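# Lay springy cord along board line, pin with blocks

## Task

Shape the springy cord so it follows the line marked on the board and use the steel blocks to keep it there; it counts only if the cord touches the line along its whole length and rests flat on the board.

## Robot and tools

Robot: two FANUC CRX-5iA arms, left_arm and right_arm, each with a parallel gripper whose pads open up to 50 mm. Bases in the scene frame: left_arm at (-0.049, +0.426, 0) m, quat_wxyz (+1.000, 0, 0, -0.017); right_arm at (-0.053, -0.312, 0) m, quat_wxyz (+1.000, 0, 0, -0.019). Both are turned only slightly about z.

Frames: the scene frame has its origin at table-top height, halfway between the nominal bases, +z up, +x out over the table, and left_arm on the +y side. Arm names do not match image sides. Fixed cameras and the table use the scene frame. Everything about a hand (reported pose, targets, offsets, wrist-camera pose) uses that arm's own base frame. Reported hand positions and orientations can be wrong by a few cm, more at long reach.

Gripper geometry: fingers point along the gripper's +z and close along its x. end_effector_position is the point between the pads; fingertips extend 17.5 mm past it. A wrist body sticks out about 10 cm toward the gripper's -y from the last joint axis and rotates with the gripper.

execute_actions(actions, cameras): actions is a list of actions. Each action is up to 15 rows, one row per 1/30 s step; a short action repeats its last row. Every row holds 18 numbers in [-1, 1], both arms always present: left dx, dy, dz, rx, ry, rz, gripper position, force_limit, speed, then the same nine for the right arm. dx..rz are offsets, not poses: measured from the arm's Hand target as it was when the action began, along that arm's base axes. All rows of one action count from that same start; each new action or call starts from the new Hand target, so sending an offset twice moves twice. Scale: 1.0 = 0.6 m or 180 degrees. rx, ry, rz form one rotation vector, turning about the Hand target position. A translation longer than 1.0 is shortened. All-zero pose numbers hold the arm at (and re-request) its Hand target. Gripper position: +1 fully open, about -0.65 pads touch, -1 to grip. force_limit per pad: -1 about 20 N, 0 about 102 N, +1 about 185 N (actual up to ~15 N more). speed: -1 20 mm/s, 0 85, +1 150. Both start at +1. A 0 is a real command, so resend previous gripper numbers to leave a gripper alone. Images come only with an empty actions list or a cameras request.

move(target, speed, blend, blocking, cameras): target is one 18-number row or up to 15 rows, same layout and scale; every row is an offset from the Hand targets at the move's start, not from the previous row. The gripper travels in straight lines, ignoring obstacles and the other arm; it lags and drifts more when fast. speed: m/s, 0.002 to 1, default 0.25 (turns up to twice that in rad/s), one value or one per target. blend: corner rounding in m, default 0 (stop at each target). The whole move is capped at 10 s. Gripper numbers of the first target go out at the start; those of later targets go out on arrival once things are at rest. blocking=false returns after about 0.5 s while the move continues. The result adds a move: line ending in done, off_target, moving, held or fault; limits=paced means the pose was clipped, limits=held means steps were withheld. Neither done nor off_target says anything about contact.

wait(seconds 0 to 10) lets time pass holding commands. stop() brakes a running move (fingers keep moving). zoom_image(camera, region [x0, y0, x1, y1], at most 504 by 504 px) enlarges the latest image of cam_high, cam_low, cam_board, cam_left_wrist or cam_right_wrist. read_manual only gives licence text. finished_scene(scene) ends the scene for good; call it only when the cord stays in place without the robot.

Cameras: cam_high, cam_low, cam_board are 504x504; the two wrist cameras are 896x504.

Results: end_effector_position in metres and end_effector_quat_wxyz, in the arm's base frame. Hand target is the last commanded pose after clipping; next offsets start there. The hand often stops short of it; another command, even zeros, re-requests it, or send the remaining gap. Tool commands lists current gripper commands. object_status: 0 moving, 1 blocked while opening, 2 blocked while closing (a grip; check it after sending -1), 3 reached position or pads closed (usually nothing held). Opening in mm ≈ (250 - position_measured) × 0.202. Joint velocities within noise means the arm is still. Flange force is along the gripper's axes, noisy, includes held weight; no reading near singular poses. MOTOR HOT warns of heating; OVER-TEMPERATURE FAULT brakes the arm 30 to 60 s or more.

Motion limits: each step the command is clipped to 70 mm and 16 degrees from the measured hand. Joints are speed-limited and need 0.5 s to accelerate. A clearance check holds back commands bringing the arms too close (fingers excepted), but does not guarantee no contact.

Avoid: arms are stiff, so aiming even slightly beyond a firm contact can trigger a fault. Contact torque reaching 144 N m (waist, shoulder, elbow) or 36 N m (wrist joints), or 150 N outside force, stops that arm for 10 s while it yields; release any grip first if the grip pins it. Any contact between the arms, including gripping the other arm's fingers, can end the scene. Do not drop things, release moving parts, slam, or push hard; anything falling off the table or left off it fails the task. Loose objects may be nudged occasionally. Stretched-out arms, held loads and unreachable targets heat motors.

Each tool is called after "Emit:" as a command line: name --argument value for each argument, lists and objects as JSON in quotes; but a table of rows of numbers goes row by row, as --pt "numbers of a row", without its own name.

## Session

Emit:
execute_actions --actions '[]'

Scene clock: 0.00 s.
left_arm: end_effector_position=(+0.1403, -0.6016, +0.2532) position_measured=3 object_status=3 end_effector_quat_wxyz=(-0.434, +0.341, +0.706, -0.443) | right_arm: end_effector_position=(+0.4395, -0.1293, +0.1253) position_measured=3 object_status=3 end_effector_quat_wxyz=(-0.002, +0.902, +0.430, +0.039)
Joint positions: left_arm=[-0.77 0.653 -0.038 1.094 -1.755 1.107] | right_arm=[-0.027 0.05 -0.308 -0.043 -1.145 -0.637]
Joint velocities: within noise
Flange force (N): no reading
Hand target: left_arm +0.1403, -0.6016, +0.2532; -0.434, +0.341, +0.706, -0.443 | right_arm +0.4395, -0.1293, +0.1253; -0.002, +0.902, +0.430, +0.039
Tool commands: left_gripper/position=+1.0 left_gripper/force_limit=+1.0 left_gripper/speed=+1.0 right_gripper/position=+1.0 right_gripper/force_limit=+1.0 right_gripper/speed=+1.0

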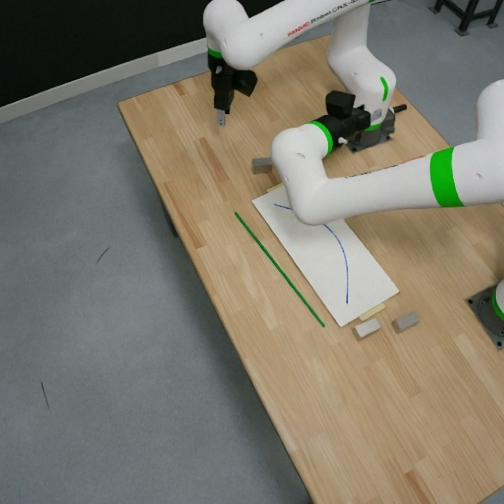

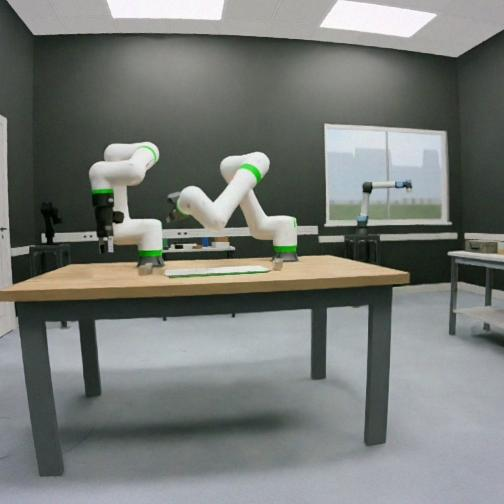

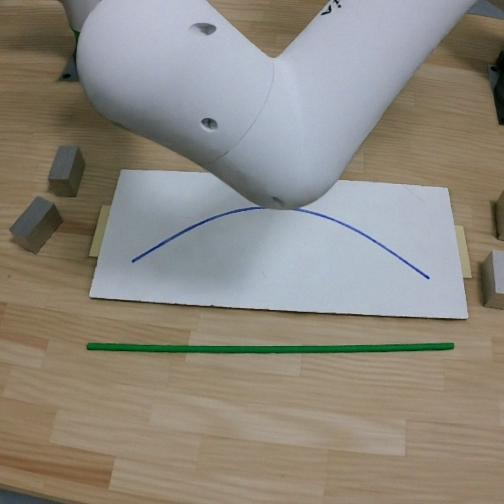

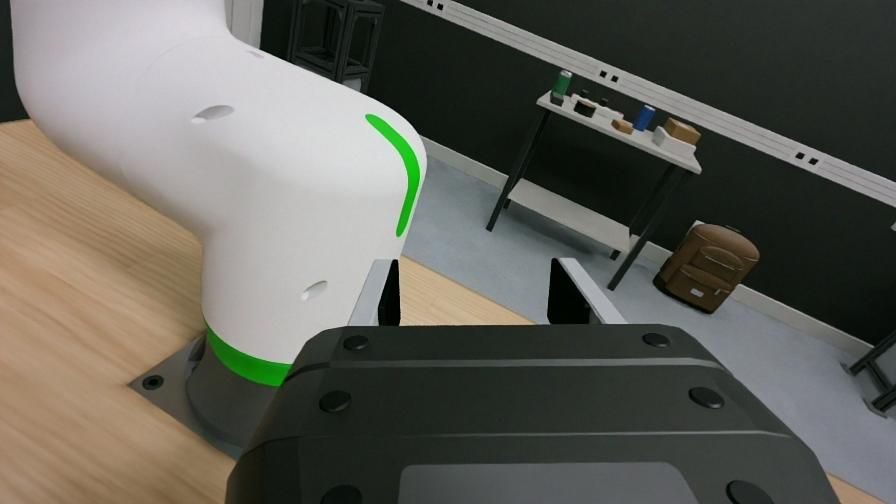

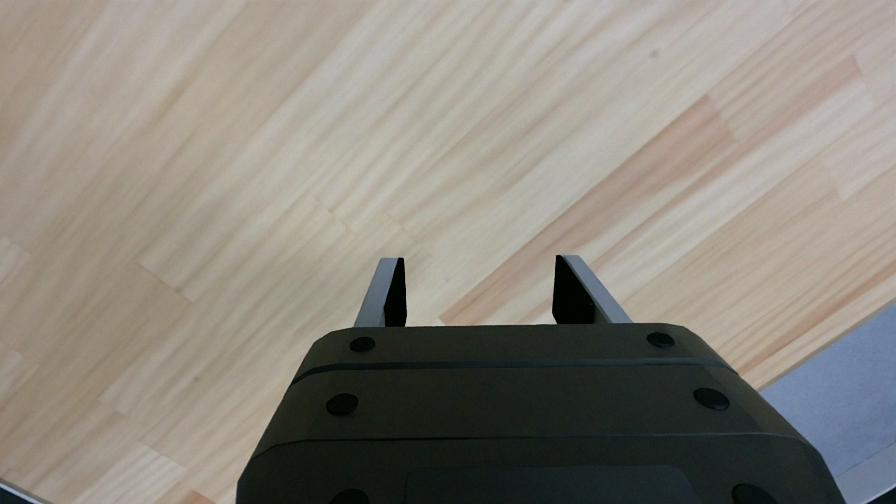

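Emit:
move --pt "0.15 0.3 0.25 0.002 -0.2 -0.09 1 1 1 0 0 0 0 0 0 1 1 1" --pt "0.35 0.83 0.25 0.004 -0.433 -0.18 1 1 1 0 0 0 0 0 0 1 1 1" --blend 0.05 --speed 0.4 --cameras '["cam_high","cam_board","cam_left_wrist"]'

Scene clock: 6.53 s.
left_arm: end_effector_position=(+0.3503, -0.1036, +0.4032) position_measured=3 object_status=3 end_effector_quat_wxyz=(+0.001, +0.707, +0.707, +0.000) | right_arm: end_effector_position=(+0.4395, -0.1293, +0.1253) position_measured=3 object_status=3 end_effector_quat_wxyz=(-0.002, +0.902, +0.430, +0.039)
Joint positions: left_arm=[0.077 -0.169 0.134 0.001 -1.874 -0.077] | right_arm=[-0.027 0.05 -0.308 -0.043 -1.145 -0.637]
Flange force (N): left_arm=[4.6 -3.0 0.3] | right_arm=[1.8 -2.6 -0.9]
Hand target: left_arm +0.3503, -0.1036, +0.4032; +0.001, +0.707, +0.707, +0.000 | right_arm +0.4395, -0.1293, +0.1253; -0.002, +0.902, +0.430, +0.039
Off the commanded pose: left_arm 0.000 m, 0 deg | right_arm 0.000 m, 0 deg.
move: done
Images, in order (width x height): cam_high 504x504, cam_board 504x504, cam_left_wrist 896x504.

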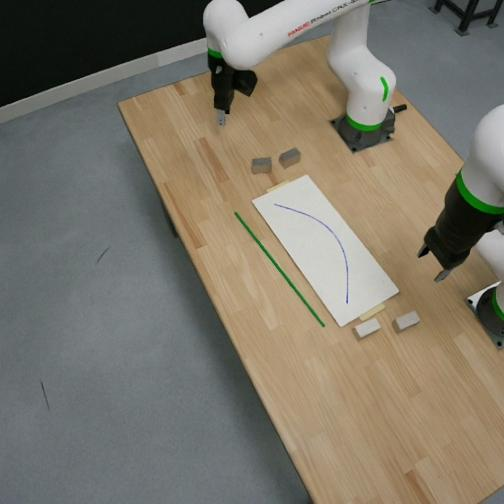

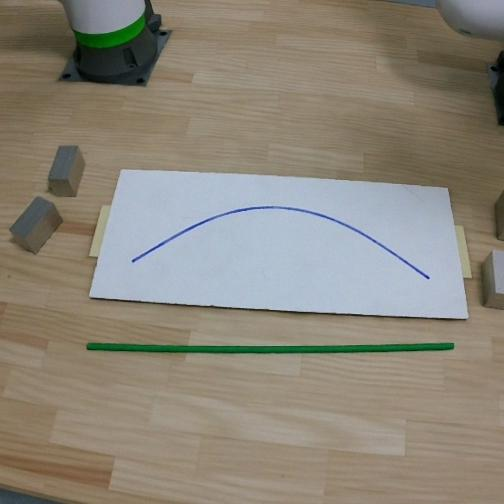

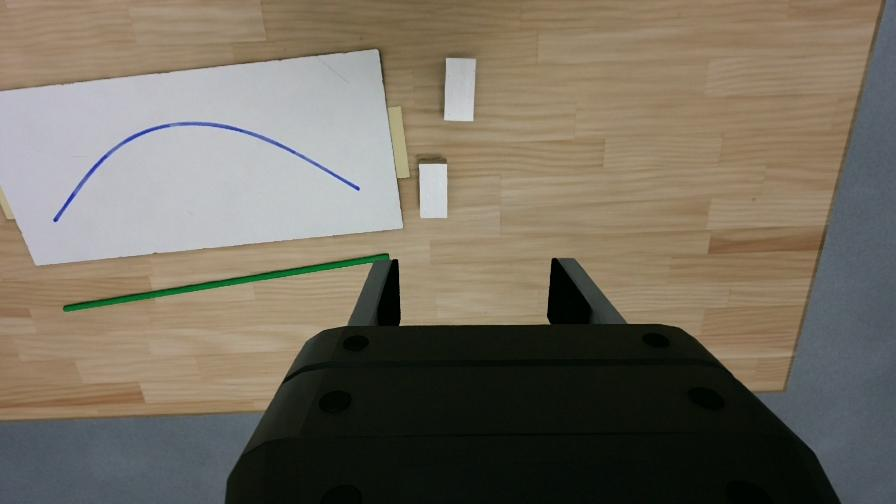

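Emit:
move --target '[-0.1,-0.48,0,0,0,0,1,1,1,0,0,0,0,0,0,1,1,1]' --speed 0.4 --cameras '["cam_left_wrist"]'

Emit:
zoom_image --camera "cam_left_wrist" --region '[240, 50, 660, 290]'

Emit:
zoom_image --camera "cam_left_wrist" --region '[0, 0, 300, 250]'

Emit:
zoom_image --camera "cam_left_wrist" --region '[596, 0, 896, 250]'

Scene clock: 14.00 s.
left_arm: end_effector_position=(+0.2903, -0.3916, +0.4032) position_measured=3 object_status=3 end_effector_quat_wxyz=(+0.001, +0.707, +0.707, +0.000) | right_arm: end_effector_position=(+0.4395, -0.1293, +0.1253) position_measured=3 object_status=3 end_effector_quat_wxyz=(-0.002, +0.902, +0.430, +0.039)
Joint positions: left_arm=[-0.662 0.143 0.443 0.001 -1.869 0.663] | right_arm=[-0.027 0.05 -0.308 -0.043 -1.145 -0.637]
Flange force (N): left_arm=[4.0 1.2 0.4] | right_arm=[1.4 -2.4 -1.4]
Hand target: left_arm +0.2903, -0.3916, +0.4032; +0.001, +0.707, +0.707, +0.000 | right_arm +0.4395, -0.1293, +0.1253; -0.002, +0.902, +0.430, +0.039
Off the commanded pose: left_arm 0.000 m, 0 deg | right_arm 0.000 m, 0 deg.
move: done; limits=paced
Images, in order (width x height): cam_left_wrist 896x504.

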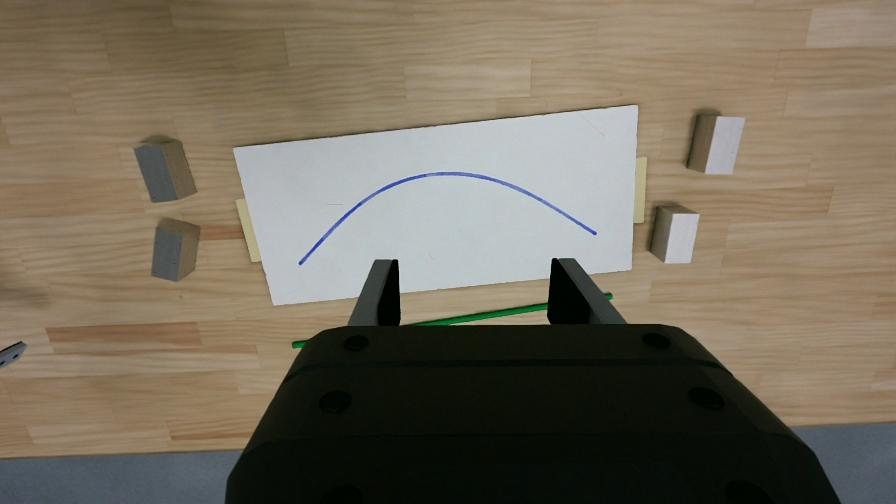

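Scaled by 1.200.

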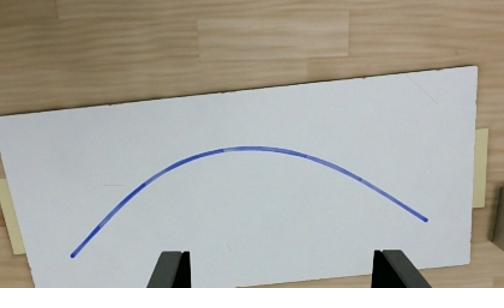

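Scaled by 1.680.

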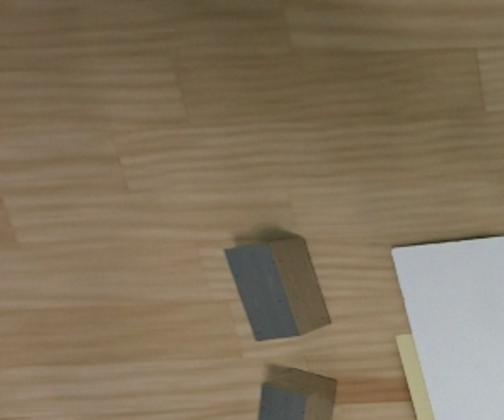

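Scaled by 1.680.

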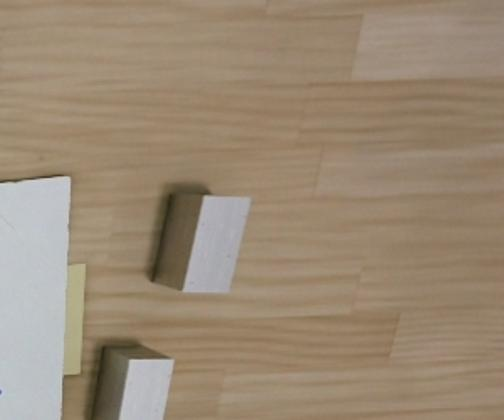

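Emit:
move --target '[0.376,-0.014,-0.572,0,0,-0.445,1,-0.8,0,0,0,0,0,0,0,1,1,1]' --speed 0.35 --cameras '["cam_left_wrist","cam_board"]'

Scene clock: 25.27 s.
left_arm: end_effector_position=(+0.5159, -0.4000, +0.0601) position_measured=3 object_status=3 end_effector_quat_wxyz=(+0.000, +0.996, +0.086, -0.001) | right_arm: end_effector_position=(+0.4395, -0.1293, +0.1253) position_measured=3 object_status=3 end_effector_quat_wxyz=(-0.002, +0.902, +0.430, +0.039)
Joint positions: left_arm=[-0.459 0.612 0.265 0.001 -1.225 -0.94] | right_arm=[-0.027 0.05 -0.308 -0.043 -1.145 -0.637]
Flange force (N): left_arm=[0.0 -3.6 -1.5] | right_arm=[1.5 -2.4 -0.8]
Hand target: left_arm +0.5159, -0.4000, +0.0600; +0.000, +0.996, +0.086, -0.001 | right_arm +0.4395, -0.1293, +0.1253; -0.002, +0.902, +0.430, +0.039
Off the commanded pose: left_arm 0.000 m, 0 deg | right_arm 0.000 m, 0 deg.
move: done
Images, in order (width x height): cam_board 504x504, cam_left_wrist 896x504.

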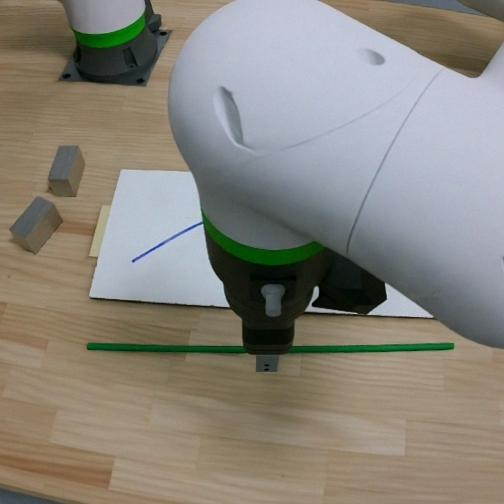

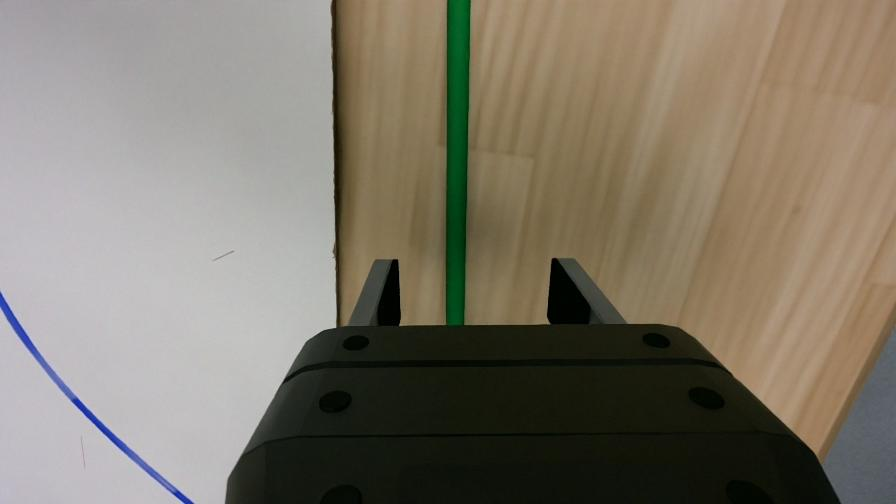

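Emit:
move --pt "-0.0083 -0.0015 -0.063 0 0 0 1 -0.8 0 0 0 0 0 0 0 1 1 1" --pt "-0.0083 -0.0015 -0.063 0 0 0 -1 -0.8 -0.5 0 0 0 0 0 0 1 1 1" --pt "-0.0083 -0.0015 0.07 0 0 0 -1 -0.8 -0.5 0 0 0 0 0 0 1 1 1" --speed 0.12 --cameras '["cam_left_wrist","cam_board","cam_low"]'

Scene clock: 28.73 s.
left_arm: end_effector_position=(+0.5109, -0.4009, +0.1021) position_measured=215 object_status=2 end_effector_quat_wxyz=(+0.000, +0.996, +0.086, -0.001) | right_arm: end_effector_position=(+0.4395, -0.1293, +0.1253) position_measured=3 object_status=3 end_effector_quat_wxyz=(-0.002, +0.902, +0.430, +0.039)
Joint positions: left_arm=[-0.463 0.571 0.304 0.001 -1.305 -0.935] | right_arm=[-0.027 0.05 -0.308 -0.043 -1.145 -0.637]
Flange force (N): left_arm=[0.2 -3.1 -0.4] | right_arm=[1.7 -2.7 -1.2]
Hand target: left_arm +0.5110, -0.4009, +0.1020; +0.000, +0.996, +0.086, -0.001 | right_arm +0.4395, -0.1293, +0.1253; -0.002, +0.902, +0.430, +0.039
Off the commanded pose: left_arm 0.000 m, 0 deg | right_arm 0.000 m, 0 deg.
move: done
Images, in order (width x height): cam_low 504x504, cam_board 504x504, cam_left_wrist 896x504.

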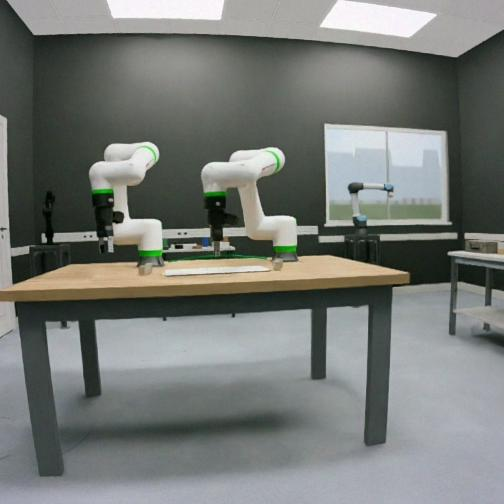

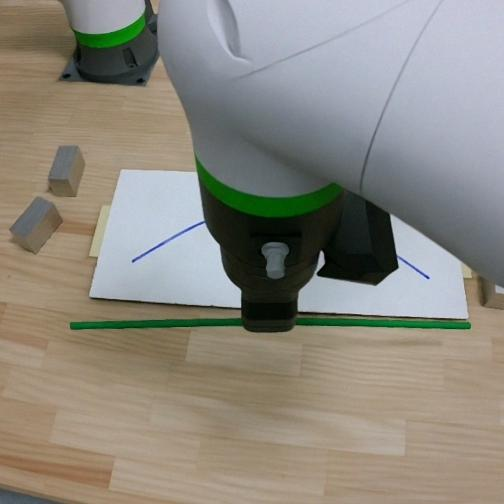

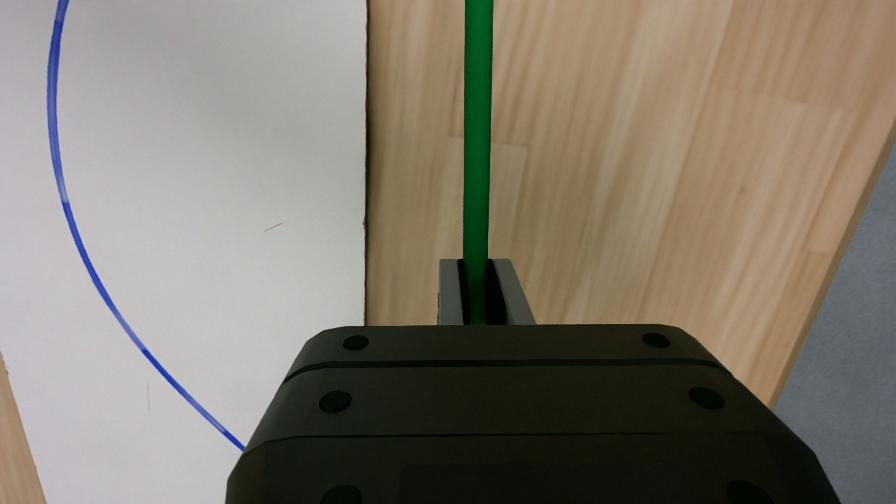

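Emit:
move --target '[-0.32,-0.0207,-0.04,0,0,-0.021,-1,-0.8,-0.5,0,0,0,0,0,0,1,1,1]' --speed 0.25 --cameras '["cam_left_wrist","cam_board"]'

Scene clock: 30.47 s.
left_arm: end_effector_position=(+0.3190, -0.4133, +0.0780) position_measured=215 object_status=2 end_effector_quat_wxyz=(+0.000, +0.999, +0.054, -0.001) | right_arm: end_effector_position=(+0.4395, -0.1293, +0.1253) position_measured=3 object_status=3 end_effector_quat_wxyz=(-0.002, +0.902, +0.430, +0.039)
Joint positions: left_arm=[-0.661 0.291 -0.154 0.001 -1.126 -0.803] | right_arm=[-0.027 0.05 -0.308 -0.043 -1.145 -0.637]
Flange force (N): left_arm=[1.9 -1.5 -2.9] | right_arm=[1.4 -1.5 -1.8]
Hand target: left_arm +0.3190, -0.4133, +0.0780; +0.000, +0.999, +0.053, -0.001 | right_arm +0.4395, -0.1293, +0.1253; -0.002, +0.902, +0.430, +0.039
Off the commanded pose: left_arm 0.000 m, 0 deg | right_arm 0.000 m, 0 deg.
move: done
Images, in order (width x height): cam_board 504x504, cam_left_wrist 896x504.

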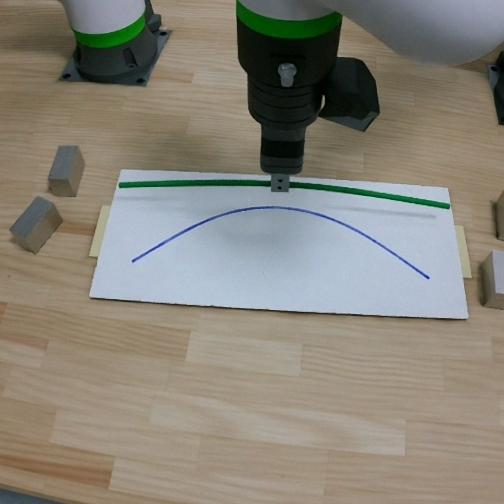

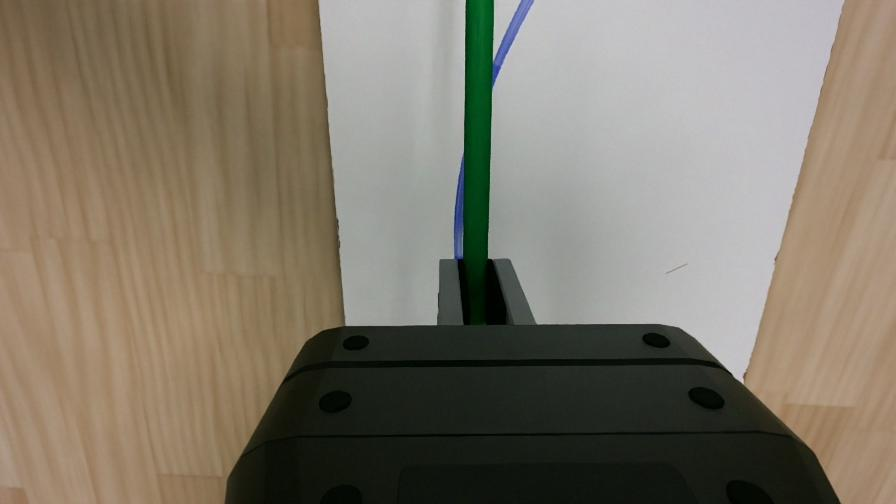

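Emit:
move --pt "-0.0078 0 -0.084 0 0 0 -1 -0.8 -0.5 0 0 0 0 0 0 1 1 1" --pt "-0.0078 0 -0.084 0 0 0 0 -0.8 -0.8 0 0 0 0 0 0 1 1 1" --pt "-0.0078 0 0.1 0 0 0 0 -0.8 -0.8 0 0 0 0 0 0 1 1 1" --speed '[0.1,0.1,0.2]' --cameras '["cam_left_wrist","cam_board"]'

Scene clock: 34.03 s.
left_arm: end_effector_position=(+0.3143, -0.4133, +0.1380) position_measured=152 object_status=3 end_effector_quat_wxyz=(+0.000, +0.999, +0.053, -0.001) | right_arm: end_effector_position=(+0.4395, -0.1293, +0.1253) position_measured=3 object_status=3 end_effector_quat_wxyz=(-0.002, +0.902, +0.430, +0.039)
Joint positions: left_arm=[-0.667 0.23 -0.082 0.001 -1.26 -0.797] | right_arm=[-0.027 0.05 -0.308 -0.043 -1.145 -0.637]
Flange force (N): left_arm=[1.5 -4.1 -1.8] | right_arm=[1.3 -3.6 -0.8]
Hand target: left_arm +0.3143, -0.4133, +0.1380; +0.000, +0.999, +0.053, -0.001 | right_arm +0.4395, -0.1293, +0.1253; -0.002, +0.902, +0.430, +0.039
Off the commanded pose: left_arm 0.000 m, 0 deg | right_arm 0.000 m, 0 deg.
move: done
Images, in order (width x height): cam_board 504x504, cam_left_wrist 896x504.

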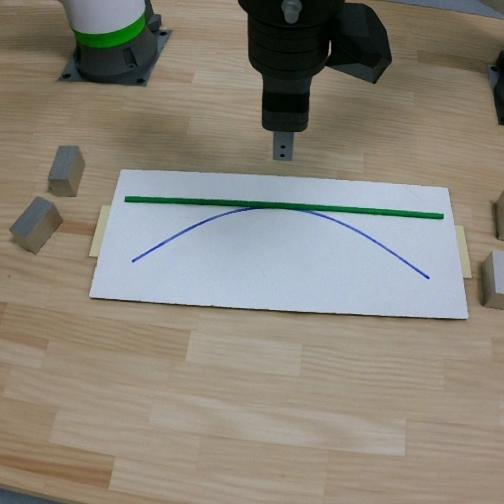

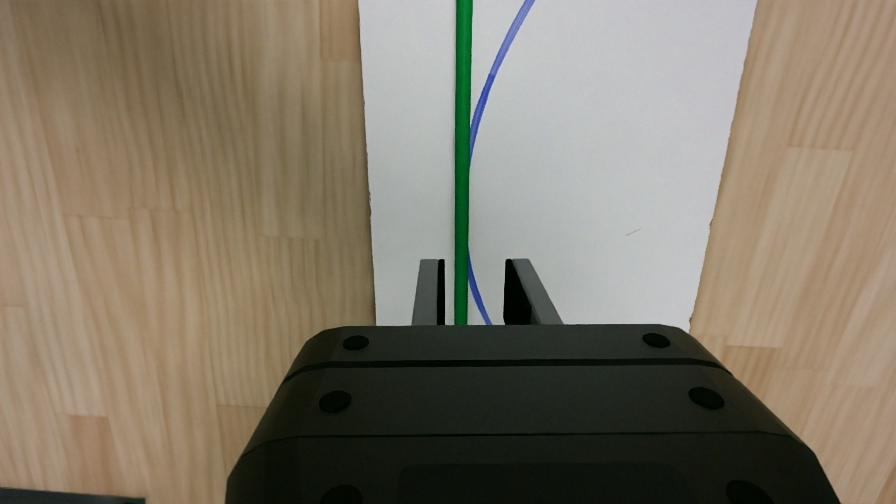

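Emit:
zoom_image --camera "cam_board" --region '[200, 170, 350, 240]'

Emit:
zoom_image --camera "cam_left_wrist" --region '[400, 0, 600, 330]'

Scaled by 3.360.

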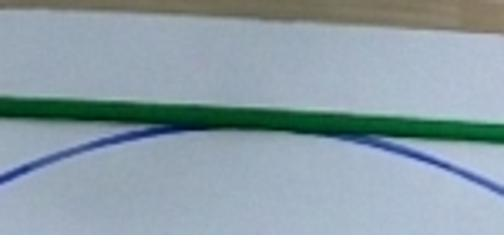

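Scaled by 1.527.

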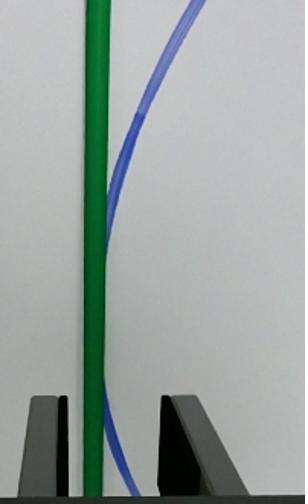

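Emit:
move --target '[0.115,0.469,-0.02,0,0,0.4828,1,-0.8,0,0,0,0,0,0,0,1,1,1]' --speed 0.35 --cameras '["cam_left_wrist"]'

Scene clock: 38.63 s.
left_arm: end_effector_position=(+0.3833, -0.1320, +0.1260) position_measured=3 object_status=3 end_effector_quat_wxyz=(+0.001, +0.688, +0.726, +0.000) | right_arm: end_effector_position=(+0.4395, -0.1293, +0.1253) position_measured=3 object_status=3 end_effector_quat_wxyz=(-0.002, +0.902, +0.430, +0.039)
Joint positions: left_arm=[-0.004 -0.043 -0.41 0.001 -1.204 0.057] | right_arm=[-0.027 0.05 -0.308 -0.043 -1.145 -0.637]
Flange force (N): left_arm=[4.6 -2.0 -1.8] | right_arm=[1.2 -2.9 -1.6]
Hand target: left_arm +0.3833, -0.1319, +0.1260; +0.001, +0.688, +0.726, +0.000 | right_arm +0.4395, -0.1293, +0.1253; -0.002, +0.902, +0.430, +0.039
Off the commanded pose: left_arm 0.000 m, 0 deg | right_arm 0.000 m, 0 deg.
move: done
Images, in order (width x height): cam_left_wrist 896x504.

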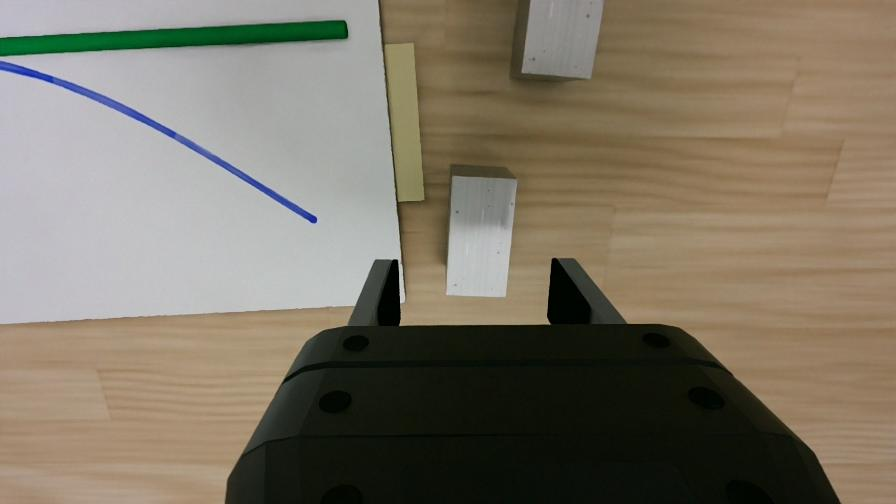

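Emit:
move --pt "0.0103 0.0103 0 0 0 -0.0125 1 -0.5 0 0 0 0 0 0 0 1 1 1" --pt "0.0103 0.0103 -0.152 0 0 -0.0125 1 -0.5 0 0 0 0 0 0 0 1 1 1" --pt "0.0103 0.0103 -0.152 0 0 -0.0125 -1 -0.5 -0.5 0 0 0 0 0 0 1 1 1" --pt "0.0103 0.0103 0 0 0 -0.0125 -1 -0.5 -0.5 0 0 0 0 0 0 1 1 1" --speed '[0.2,0.15,0.1,0.2]' --cameras '["cam_left_wrist"]'

Scene clock: 43.87 s.
left_arm: end_effector_position=(+0.3894, -0.1258, +0.1260) position_measured=104 object_status=2 end_effector_quat_wxyz=(+0.001, +0.702, +0.712, +0.000) | right_arm: end_effector_position=(+0.4395, -0.1293, +0.1253) position_measured=3 object_status=3 end_effector_quat_wxyz=(-0.002, +0.902, +0.430, +0.039)
Joint positions: left_arm=[0.012 -0.033 -0.4 0.001 -1.203 0.001] | right_arm=[-0.027 0.05 -0.308 -0.043 -1.145 -0.637]
Flange force (N): left_arm=[4.1 -1.4 3.1] | right_arm=[1.9 -2.6 -1.4]
Hand target: left_arm +0.3895, -0.1258, +0.1260; +0.001, +0.702, +0.712, +0.000 | right_arm +0.4395, -0.1293, +0.1253; -0.002, +0.902, +0.430, +0.039
Off the commanded pose: left_arm 0.000 m, 0 deg | right_arm 0.000 m, 0 deg.
move: done
Images, in order (width x height): cam_left_wrist 896x504.

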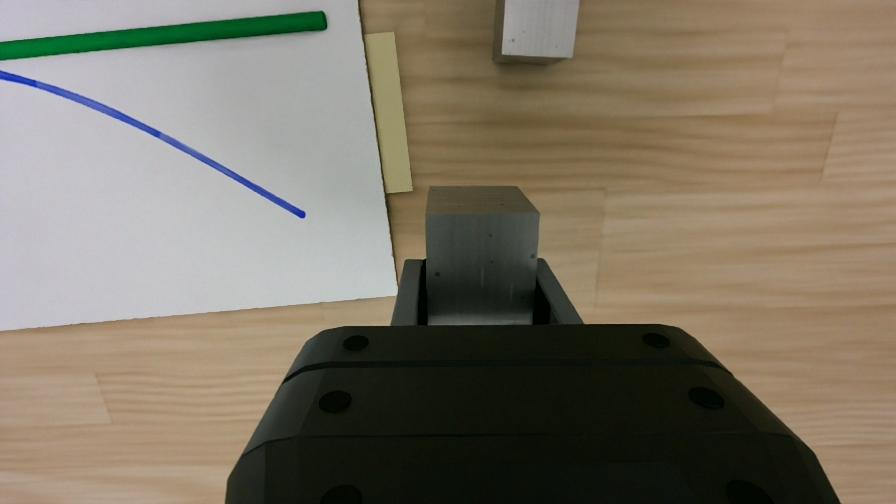

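Emit:
move --pt "-0.0875 -0.4787 0 0 0 -0.470 -1 -0.5 -0.5 0 0 0 0 0 0 1 1 1" --pt "-0.0875 -0.4787 -0.1425 0 0 -0.470 -1 -0.5 -0.5 0 0 0 0 0 0 1 1 1" --speed '[0.35,0.1]' --cameras '["cam_left_wrist","cam_board"]'

Emit:
zoom_image --camera "cam_board" --region '[180, 130, 380, 270]'

Scene clock: 48.30 s.
left_arm: end_effector_position=(+0.3370, -0.4131, +0.0408) position_measured=104 object_status=2 end_effector_quat_wxyz=(+0.000, +0.999, +0.054, -0.001) | right_arm: end_effector_position=(+0.4395, -0.1293, +0.1253) position_measured=3 object_status=3 end_effector_quat_wxyz=(-0.002, +0.902, +0.430, +0.039)
Joint positions: left_arm=[-0.639 0.359 -0.162 0.001 -1.051 -0.824] | right_arm=[-0.027 0.05 -0.308 -0.043 -1.145 -0.637]
Flange force (N): left_arm=[-6.2 -28.0 -68.3] | right_arm=[1.5 -1.4 -1.3]
Hand target: left_arm +0.3370, -0.4130, +0.0405; +0.000, +0.999, +0.054, -0.001 | right_arm +0.4395, -0.1293, +0.1253; -0.002, +0.902, +0.430, +0.039
Off the commanded pose: left_arm 0.000 m, 0 deg | right_arm 0.000 m, 0 deg.
move: done
Images, in order (width x height): cam_board 504x504, cam_left_wrist 896x504.

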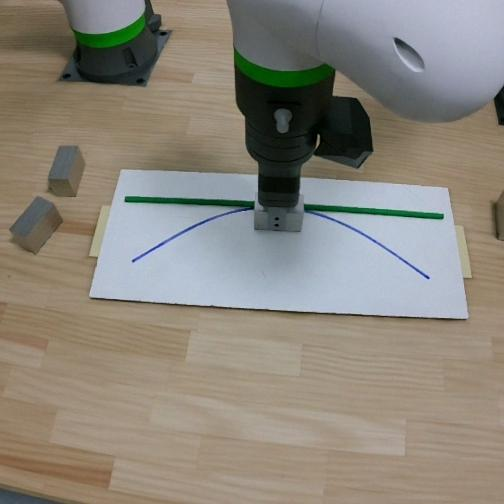

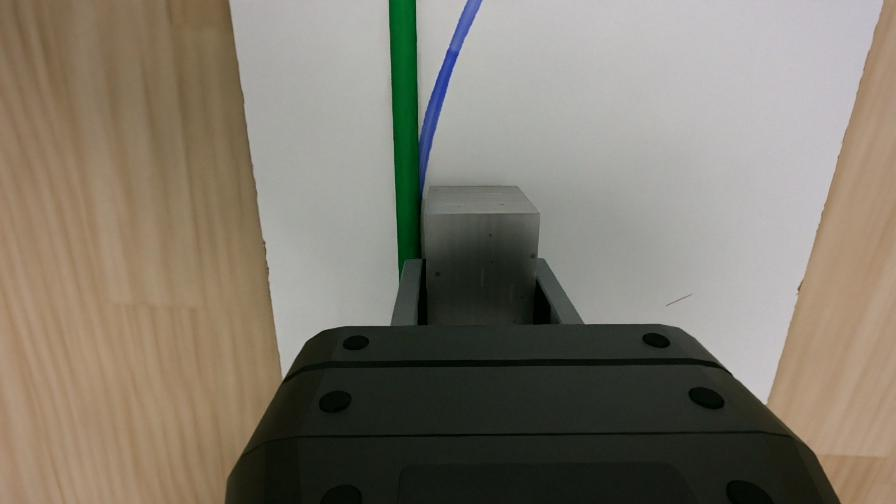

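Scaled by 2.520.

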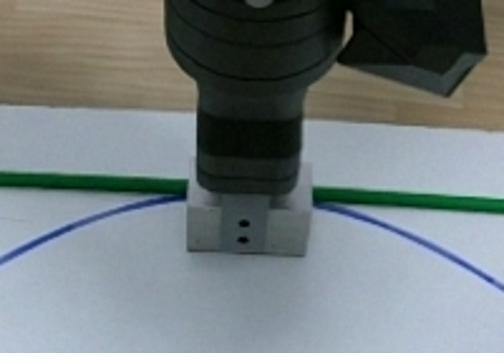

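Emit:
move --pt "0 0 0.002 0 0 0 -1 -0.5 -0.5 0 0 0 0 0 0 1 1 1" --pt "0 0 0.002 0 0 0 0.8 -0.5 -0.8 0 0 0 0 0 0 1 1 1" --pt "0 0 0.142 0 0 0 1 -0.5 0 0 0 0 0 0 0 1 1 1" --pt "-0.085 0.5233 0.142 0 0 0.466 1 -0.5 0 0 0 0 0 0 0 1 1 1" --speed '[0.1,0.1,0.2,0.35]' --cameras '["cam_left_wrist","cam_board"]'

Emit:
zoom_image --camera "cam_board" --region '[80, 150, 480, 320]'

Scene clock: 55.13 s.
left_arm: end_effector_position=(+0.2860, -0.0990, +0.1257) position_measured=3 object_status=3 end_effector_quat_wxyz=(+0.001, +0.707, +0.708, +0.000) | right_arm: end_effector_position=(+0.4395, -0.1293, +0.1253) position_measured=3 object_status=3 end_effector_quat_wxyz=(-0.002, +0.902, +0.430, +0.039)
Joint positions: left_arm=[0.112 -0.339 -0.65 0.001 -1.26 -0.111] | right_arm=[-0.027 0.05 -0.308 -0.043 -1.145 -0.637]
Flange force (N): left_arm=[5.9 -2.8 -2.6] | right_arm=[2.0 -1.8 -1.2]
Hand target: left_arm +0.2860, -0.0990, +0.1257; +0.001, +0.707, +0.708, +0.000 | right_arm +0.4395, -0.1293, +0.1253; -0.002, +0.902, +0.430, +0.039
Off the commanded pose: left_arm 0.000 m, 0 deg | right_arm 0.000 m, 0 deg.
move: done
Images, in order (width x height): cam_board 504x504, cam_left_wrist 896x504.

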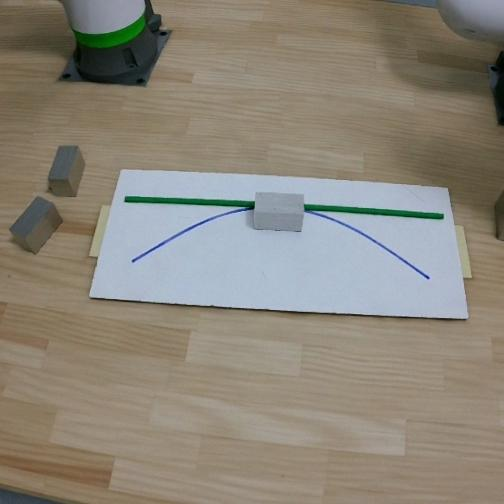

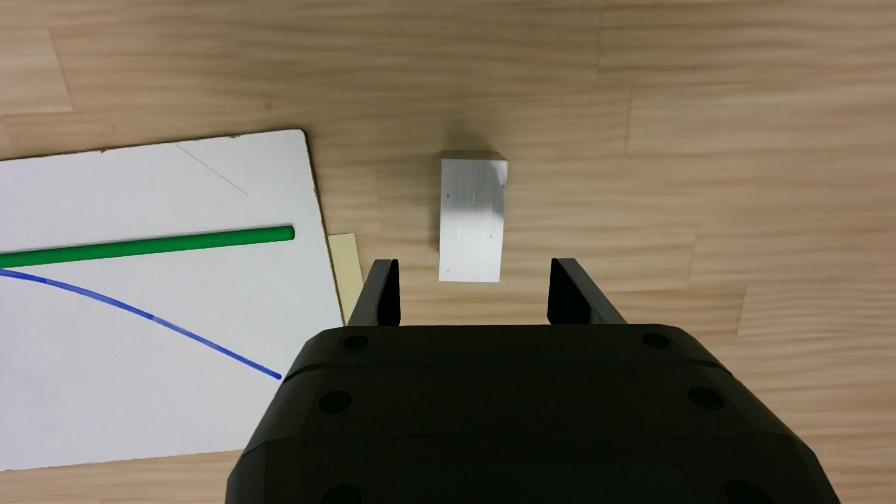

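Scaled by 1.260.

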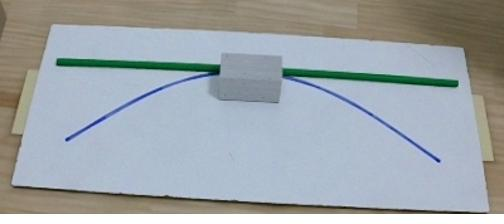

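Emit:
move --pt "-0.0033 0.0045 -0.151 0 0 -0.009 1 -0.5 0 -0.245 0.2488 0.008 0 0 0.244 1 -0.5 0" --pt "-0.0033 0.0045 -0.151 0 0 -0.009 -1 -0.5 -0.5 -0.245 0.2488 0.008 0 0 0.244 1 -0.5 0" --pt "-0.0033 0.0045 0 0 0 -0.009 -1 -0.5 -0.5 -0.245 0.2488 0.008 0 0 0.244 1 -0.5 0" --pt "-0.0177 -0.1827 0 0 0 -0.466 -1 -0.5 -0.5 -0.245 0.2488 0.008 0 0 0.244 1 -0.5 0" --speed '[0.25,0.1,0.2,0.3]' --cameras '["cam_left_wrist","cam_right_wrist"]'

Scene clock: 63.33 s.
left_arm: end_effector_position=(+0.2753, -0.2086, +0.1257) position_measured=104 object_status=2 end_effector_quat_wxyz=(+0.000, +0.999, +0.054, -0.001) | right_arm: end_effector_position=(+0.2925, +0.0200, +0.1301) position_measured=3 object_status=3 end_effector_quat_wxyz=(-0.017, +0.675, +0.736, +0.036)
Joint positions: left_arm=[-0.262 -0.207 -0.553 0.001 -1.225 -1.201] | right_arm=[0.46 -0.4 -0.662 -0.06 -1.254 -0.357]
Flange force (N): left_arm=[0.2 -7.3 3.5] | right_arm=[3.4 -1.0 -0.4]
Hand target: left_arm +0.2753, -0.2086, +0.1257; +0.000, +0.999, +0.054, -0.001 | right_arm +0.2925, +0.0200, +0.1301; -0.017, +0.675, +0.736, +0.036
Off the commanded pose: left_arm 0.000 m, 0 deg | right_arm 0.000 m, 0 deg.
move: done
Images, in order (width x height): cam_left_wrist 896x504, cam_right_wrist 896x504.

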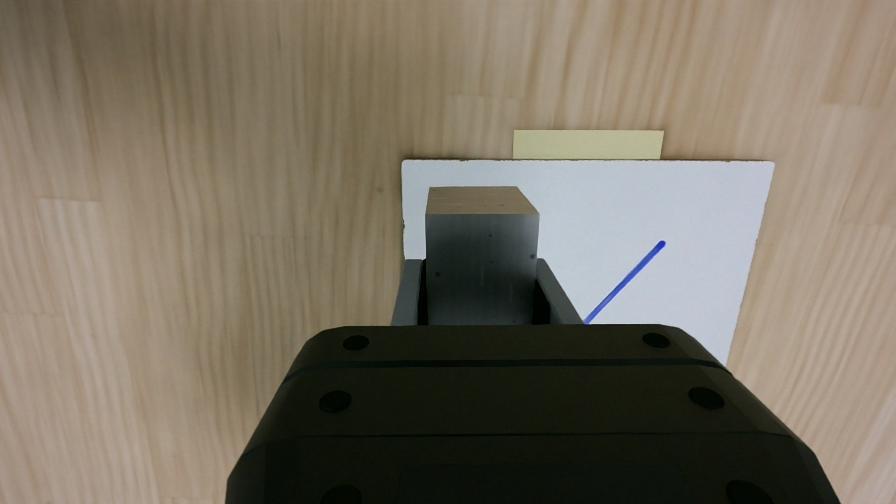

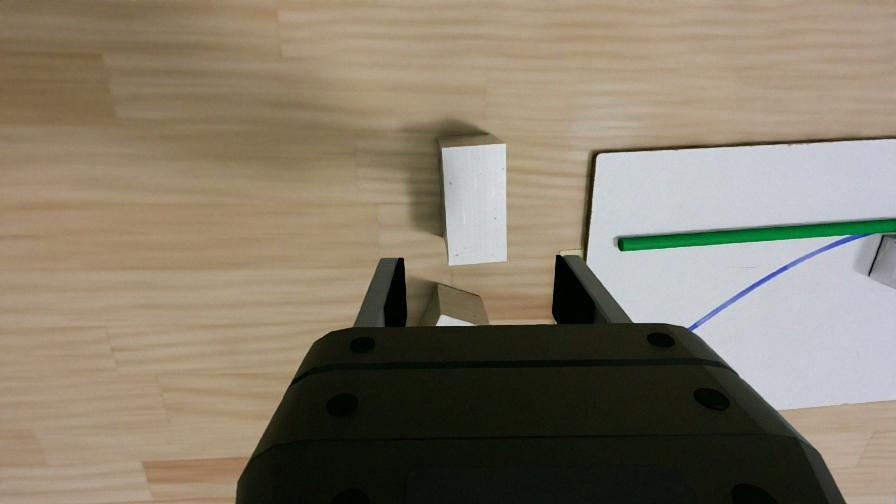

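Emit:
move --target '[0,0,0,0,0,0,-1,-0.5,-0.5,-0.01,0,0,-0.0242,0.0076,0,1,-0.5,0]' --cameras '["cam_right_wrist"]'

Emit:
zoom_image --camera "cam_right_wrist" --region '[392, 50, 896, 350]'

Scene clock: 65.13 s.
left_arm: end_effector_position=(+0.2753, -0.2086, +0.1257) position_measured=104 object_status=2 end_effector_quat_wxyz=(+0.000, +0.999, +0.054, -0.001) | right_arm: end_effector_position=(+0.2865, +0.0200, +0.1301) position_measured=3 object_status=3 end_effector_quat_wxyz=(+0.000, +0.676, +0.737, +0.000)
Joint positions: left_arm=[-0.262 -0.207 -0.553 0.001 -1.225 -1.201] | right_arm=[0.541 -0.393 -0.674 0.001 -1.29 -0.454]
Flange force (N): left_arm=[-0.4 -5.7 3.3] | right_arm=[4.4 -2.2 -1.0]
Hand target: left_arm +0.2753, -0.2086, +0.1257; +0.000, +0.999, +0.054, -0.001 | right_arm +0.2865, +0.0200, +0.1301; +0.000, +0.676, +0.737, +0.000
Off the commanded pose: left_arm 0.000 m, 0 deg | right_arm 0.000 m, 0 deg.
move: done
Images, in order (width x height): cam_right_wrist 896x504.

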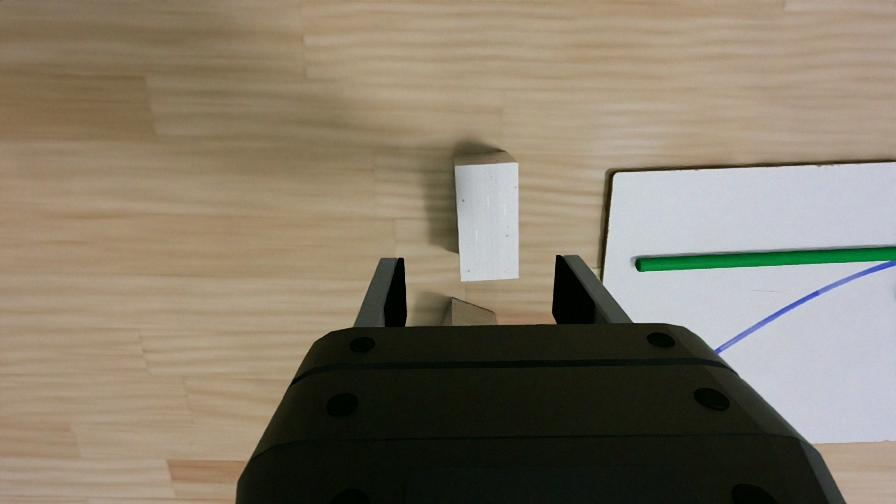

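Scaled by 1.000.

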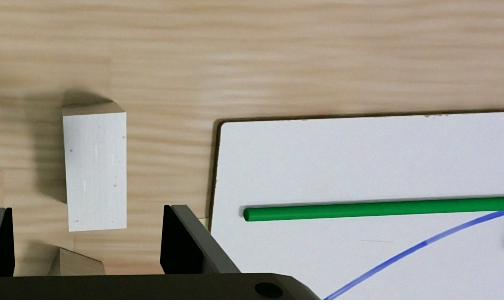

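Emit:
move --pt "0 0 0 0 0 0 -1 -0.5 -0.5 0.0003 0.0217 0 0 0 0.017 1 -0.5 0" --pt "0 0 0 0 0 0 -1 -0.5 -0.5 0.0003 0.0217 -0.159 0 0 0.017 1 -0.5 0" --pt "0 0 0 0 0 0 -1 -0.5 -0.5 0.0003 0.0217 -0.159 0 0 0.017 -1 -0.5 -0.5" --pt "0 0 0 0 0 0 -1 -0.5 -0.5 0.0003 0.0217 0 0 0 0.017 -1 -0.5 -0.5" --pt "0 0 0 0 0 0 -1 -0.5 -0.5 0.0003 0.1933 0 0 0 0.507 -1 -0.5 -0.5" --speed '[0.2,0.2,0.1,0.2,0.3]' --cameras '["cam_right_wrist","cam_board"]'

Scene clock: 72.43 s.
left_arm: end_effector_position=(+0.2753, -0.2086, +0.1257) position_measured=104 object_status=2 end_effector_quat_wxyz=(+0.000, +0.999, +0.054, -0.001) | right_arm: end_effector_position=(+0.2866, +0.1361, +0.1301) position_measured=104 object_status=2 end_effector_quat_wxyz=(+0.000, -0.054, +0.999, +0.000)
Joint positions: left_arm=[-0.262 -0.207 -0.553 0.001 -1.225 -1.201] | right_arm=[0.866 -0.297 -0.61 0.001 -1.257 0.813]
Flange force (N): left_arm=[-0.9 -6.0 4.0] | right_arm=[2.9 2.6 4.2]
Hand target: left_arm +0.2753, -0.2086, +0.1257; +0.000, +0.999, +0.054, -0.001 | right_arm +0.2866, +0.1360, +0.1301; +0.000, -0.054, +0.999, +0.000
Off the commanded pose: left_arm 0.000 m, 0 deg | right_arm 0.000 m, 0 deg.
move: done
Images, in order (width x height): cam_board 504x504, cam_right_wrist 896x504.

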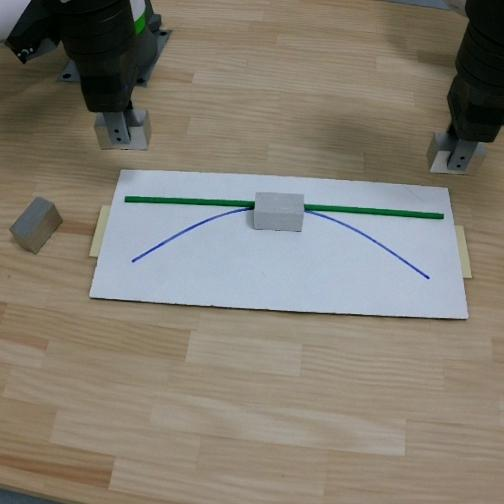

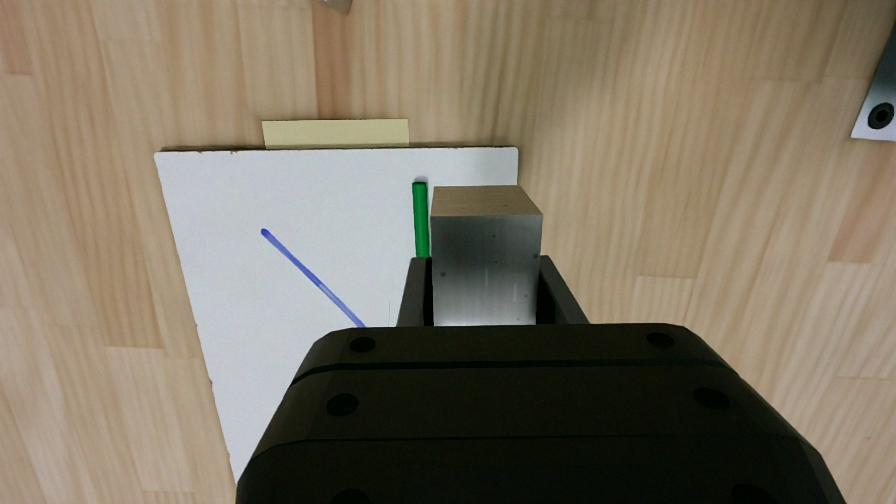

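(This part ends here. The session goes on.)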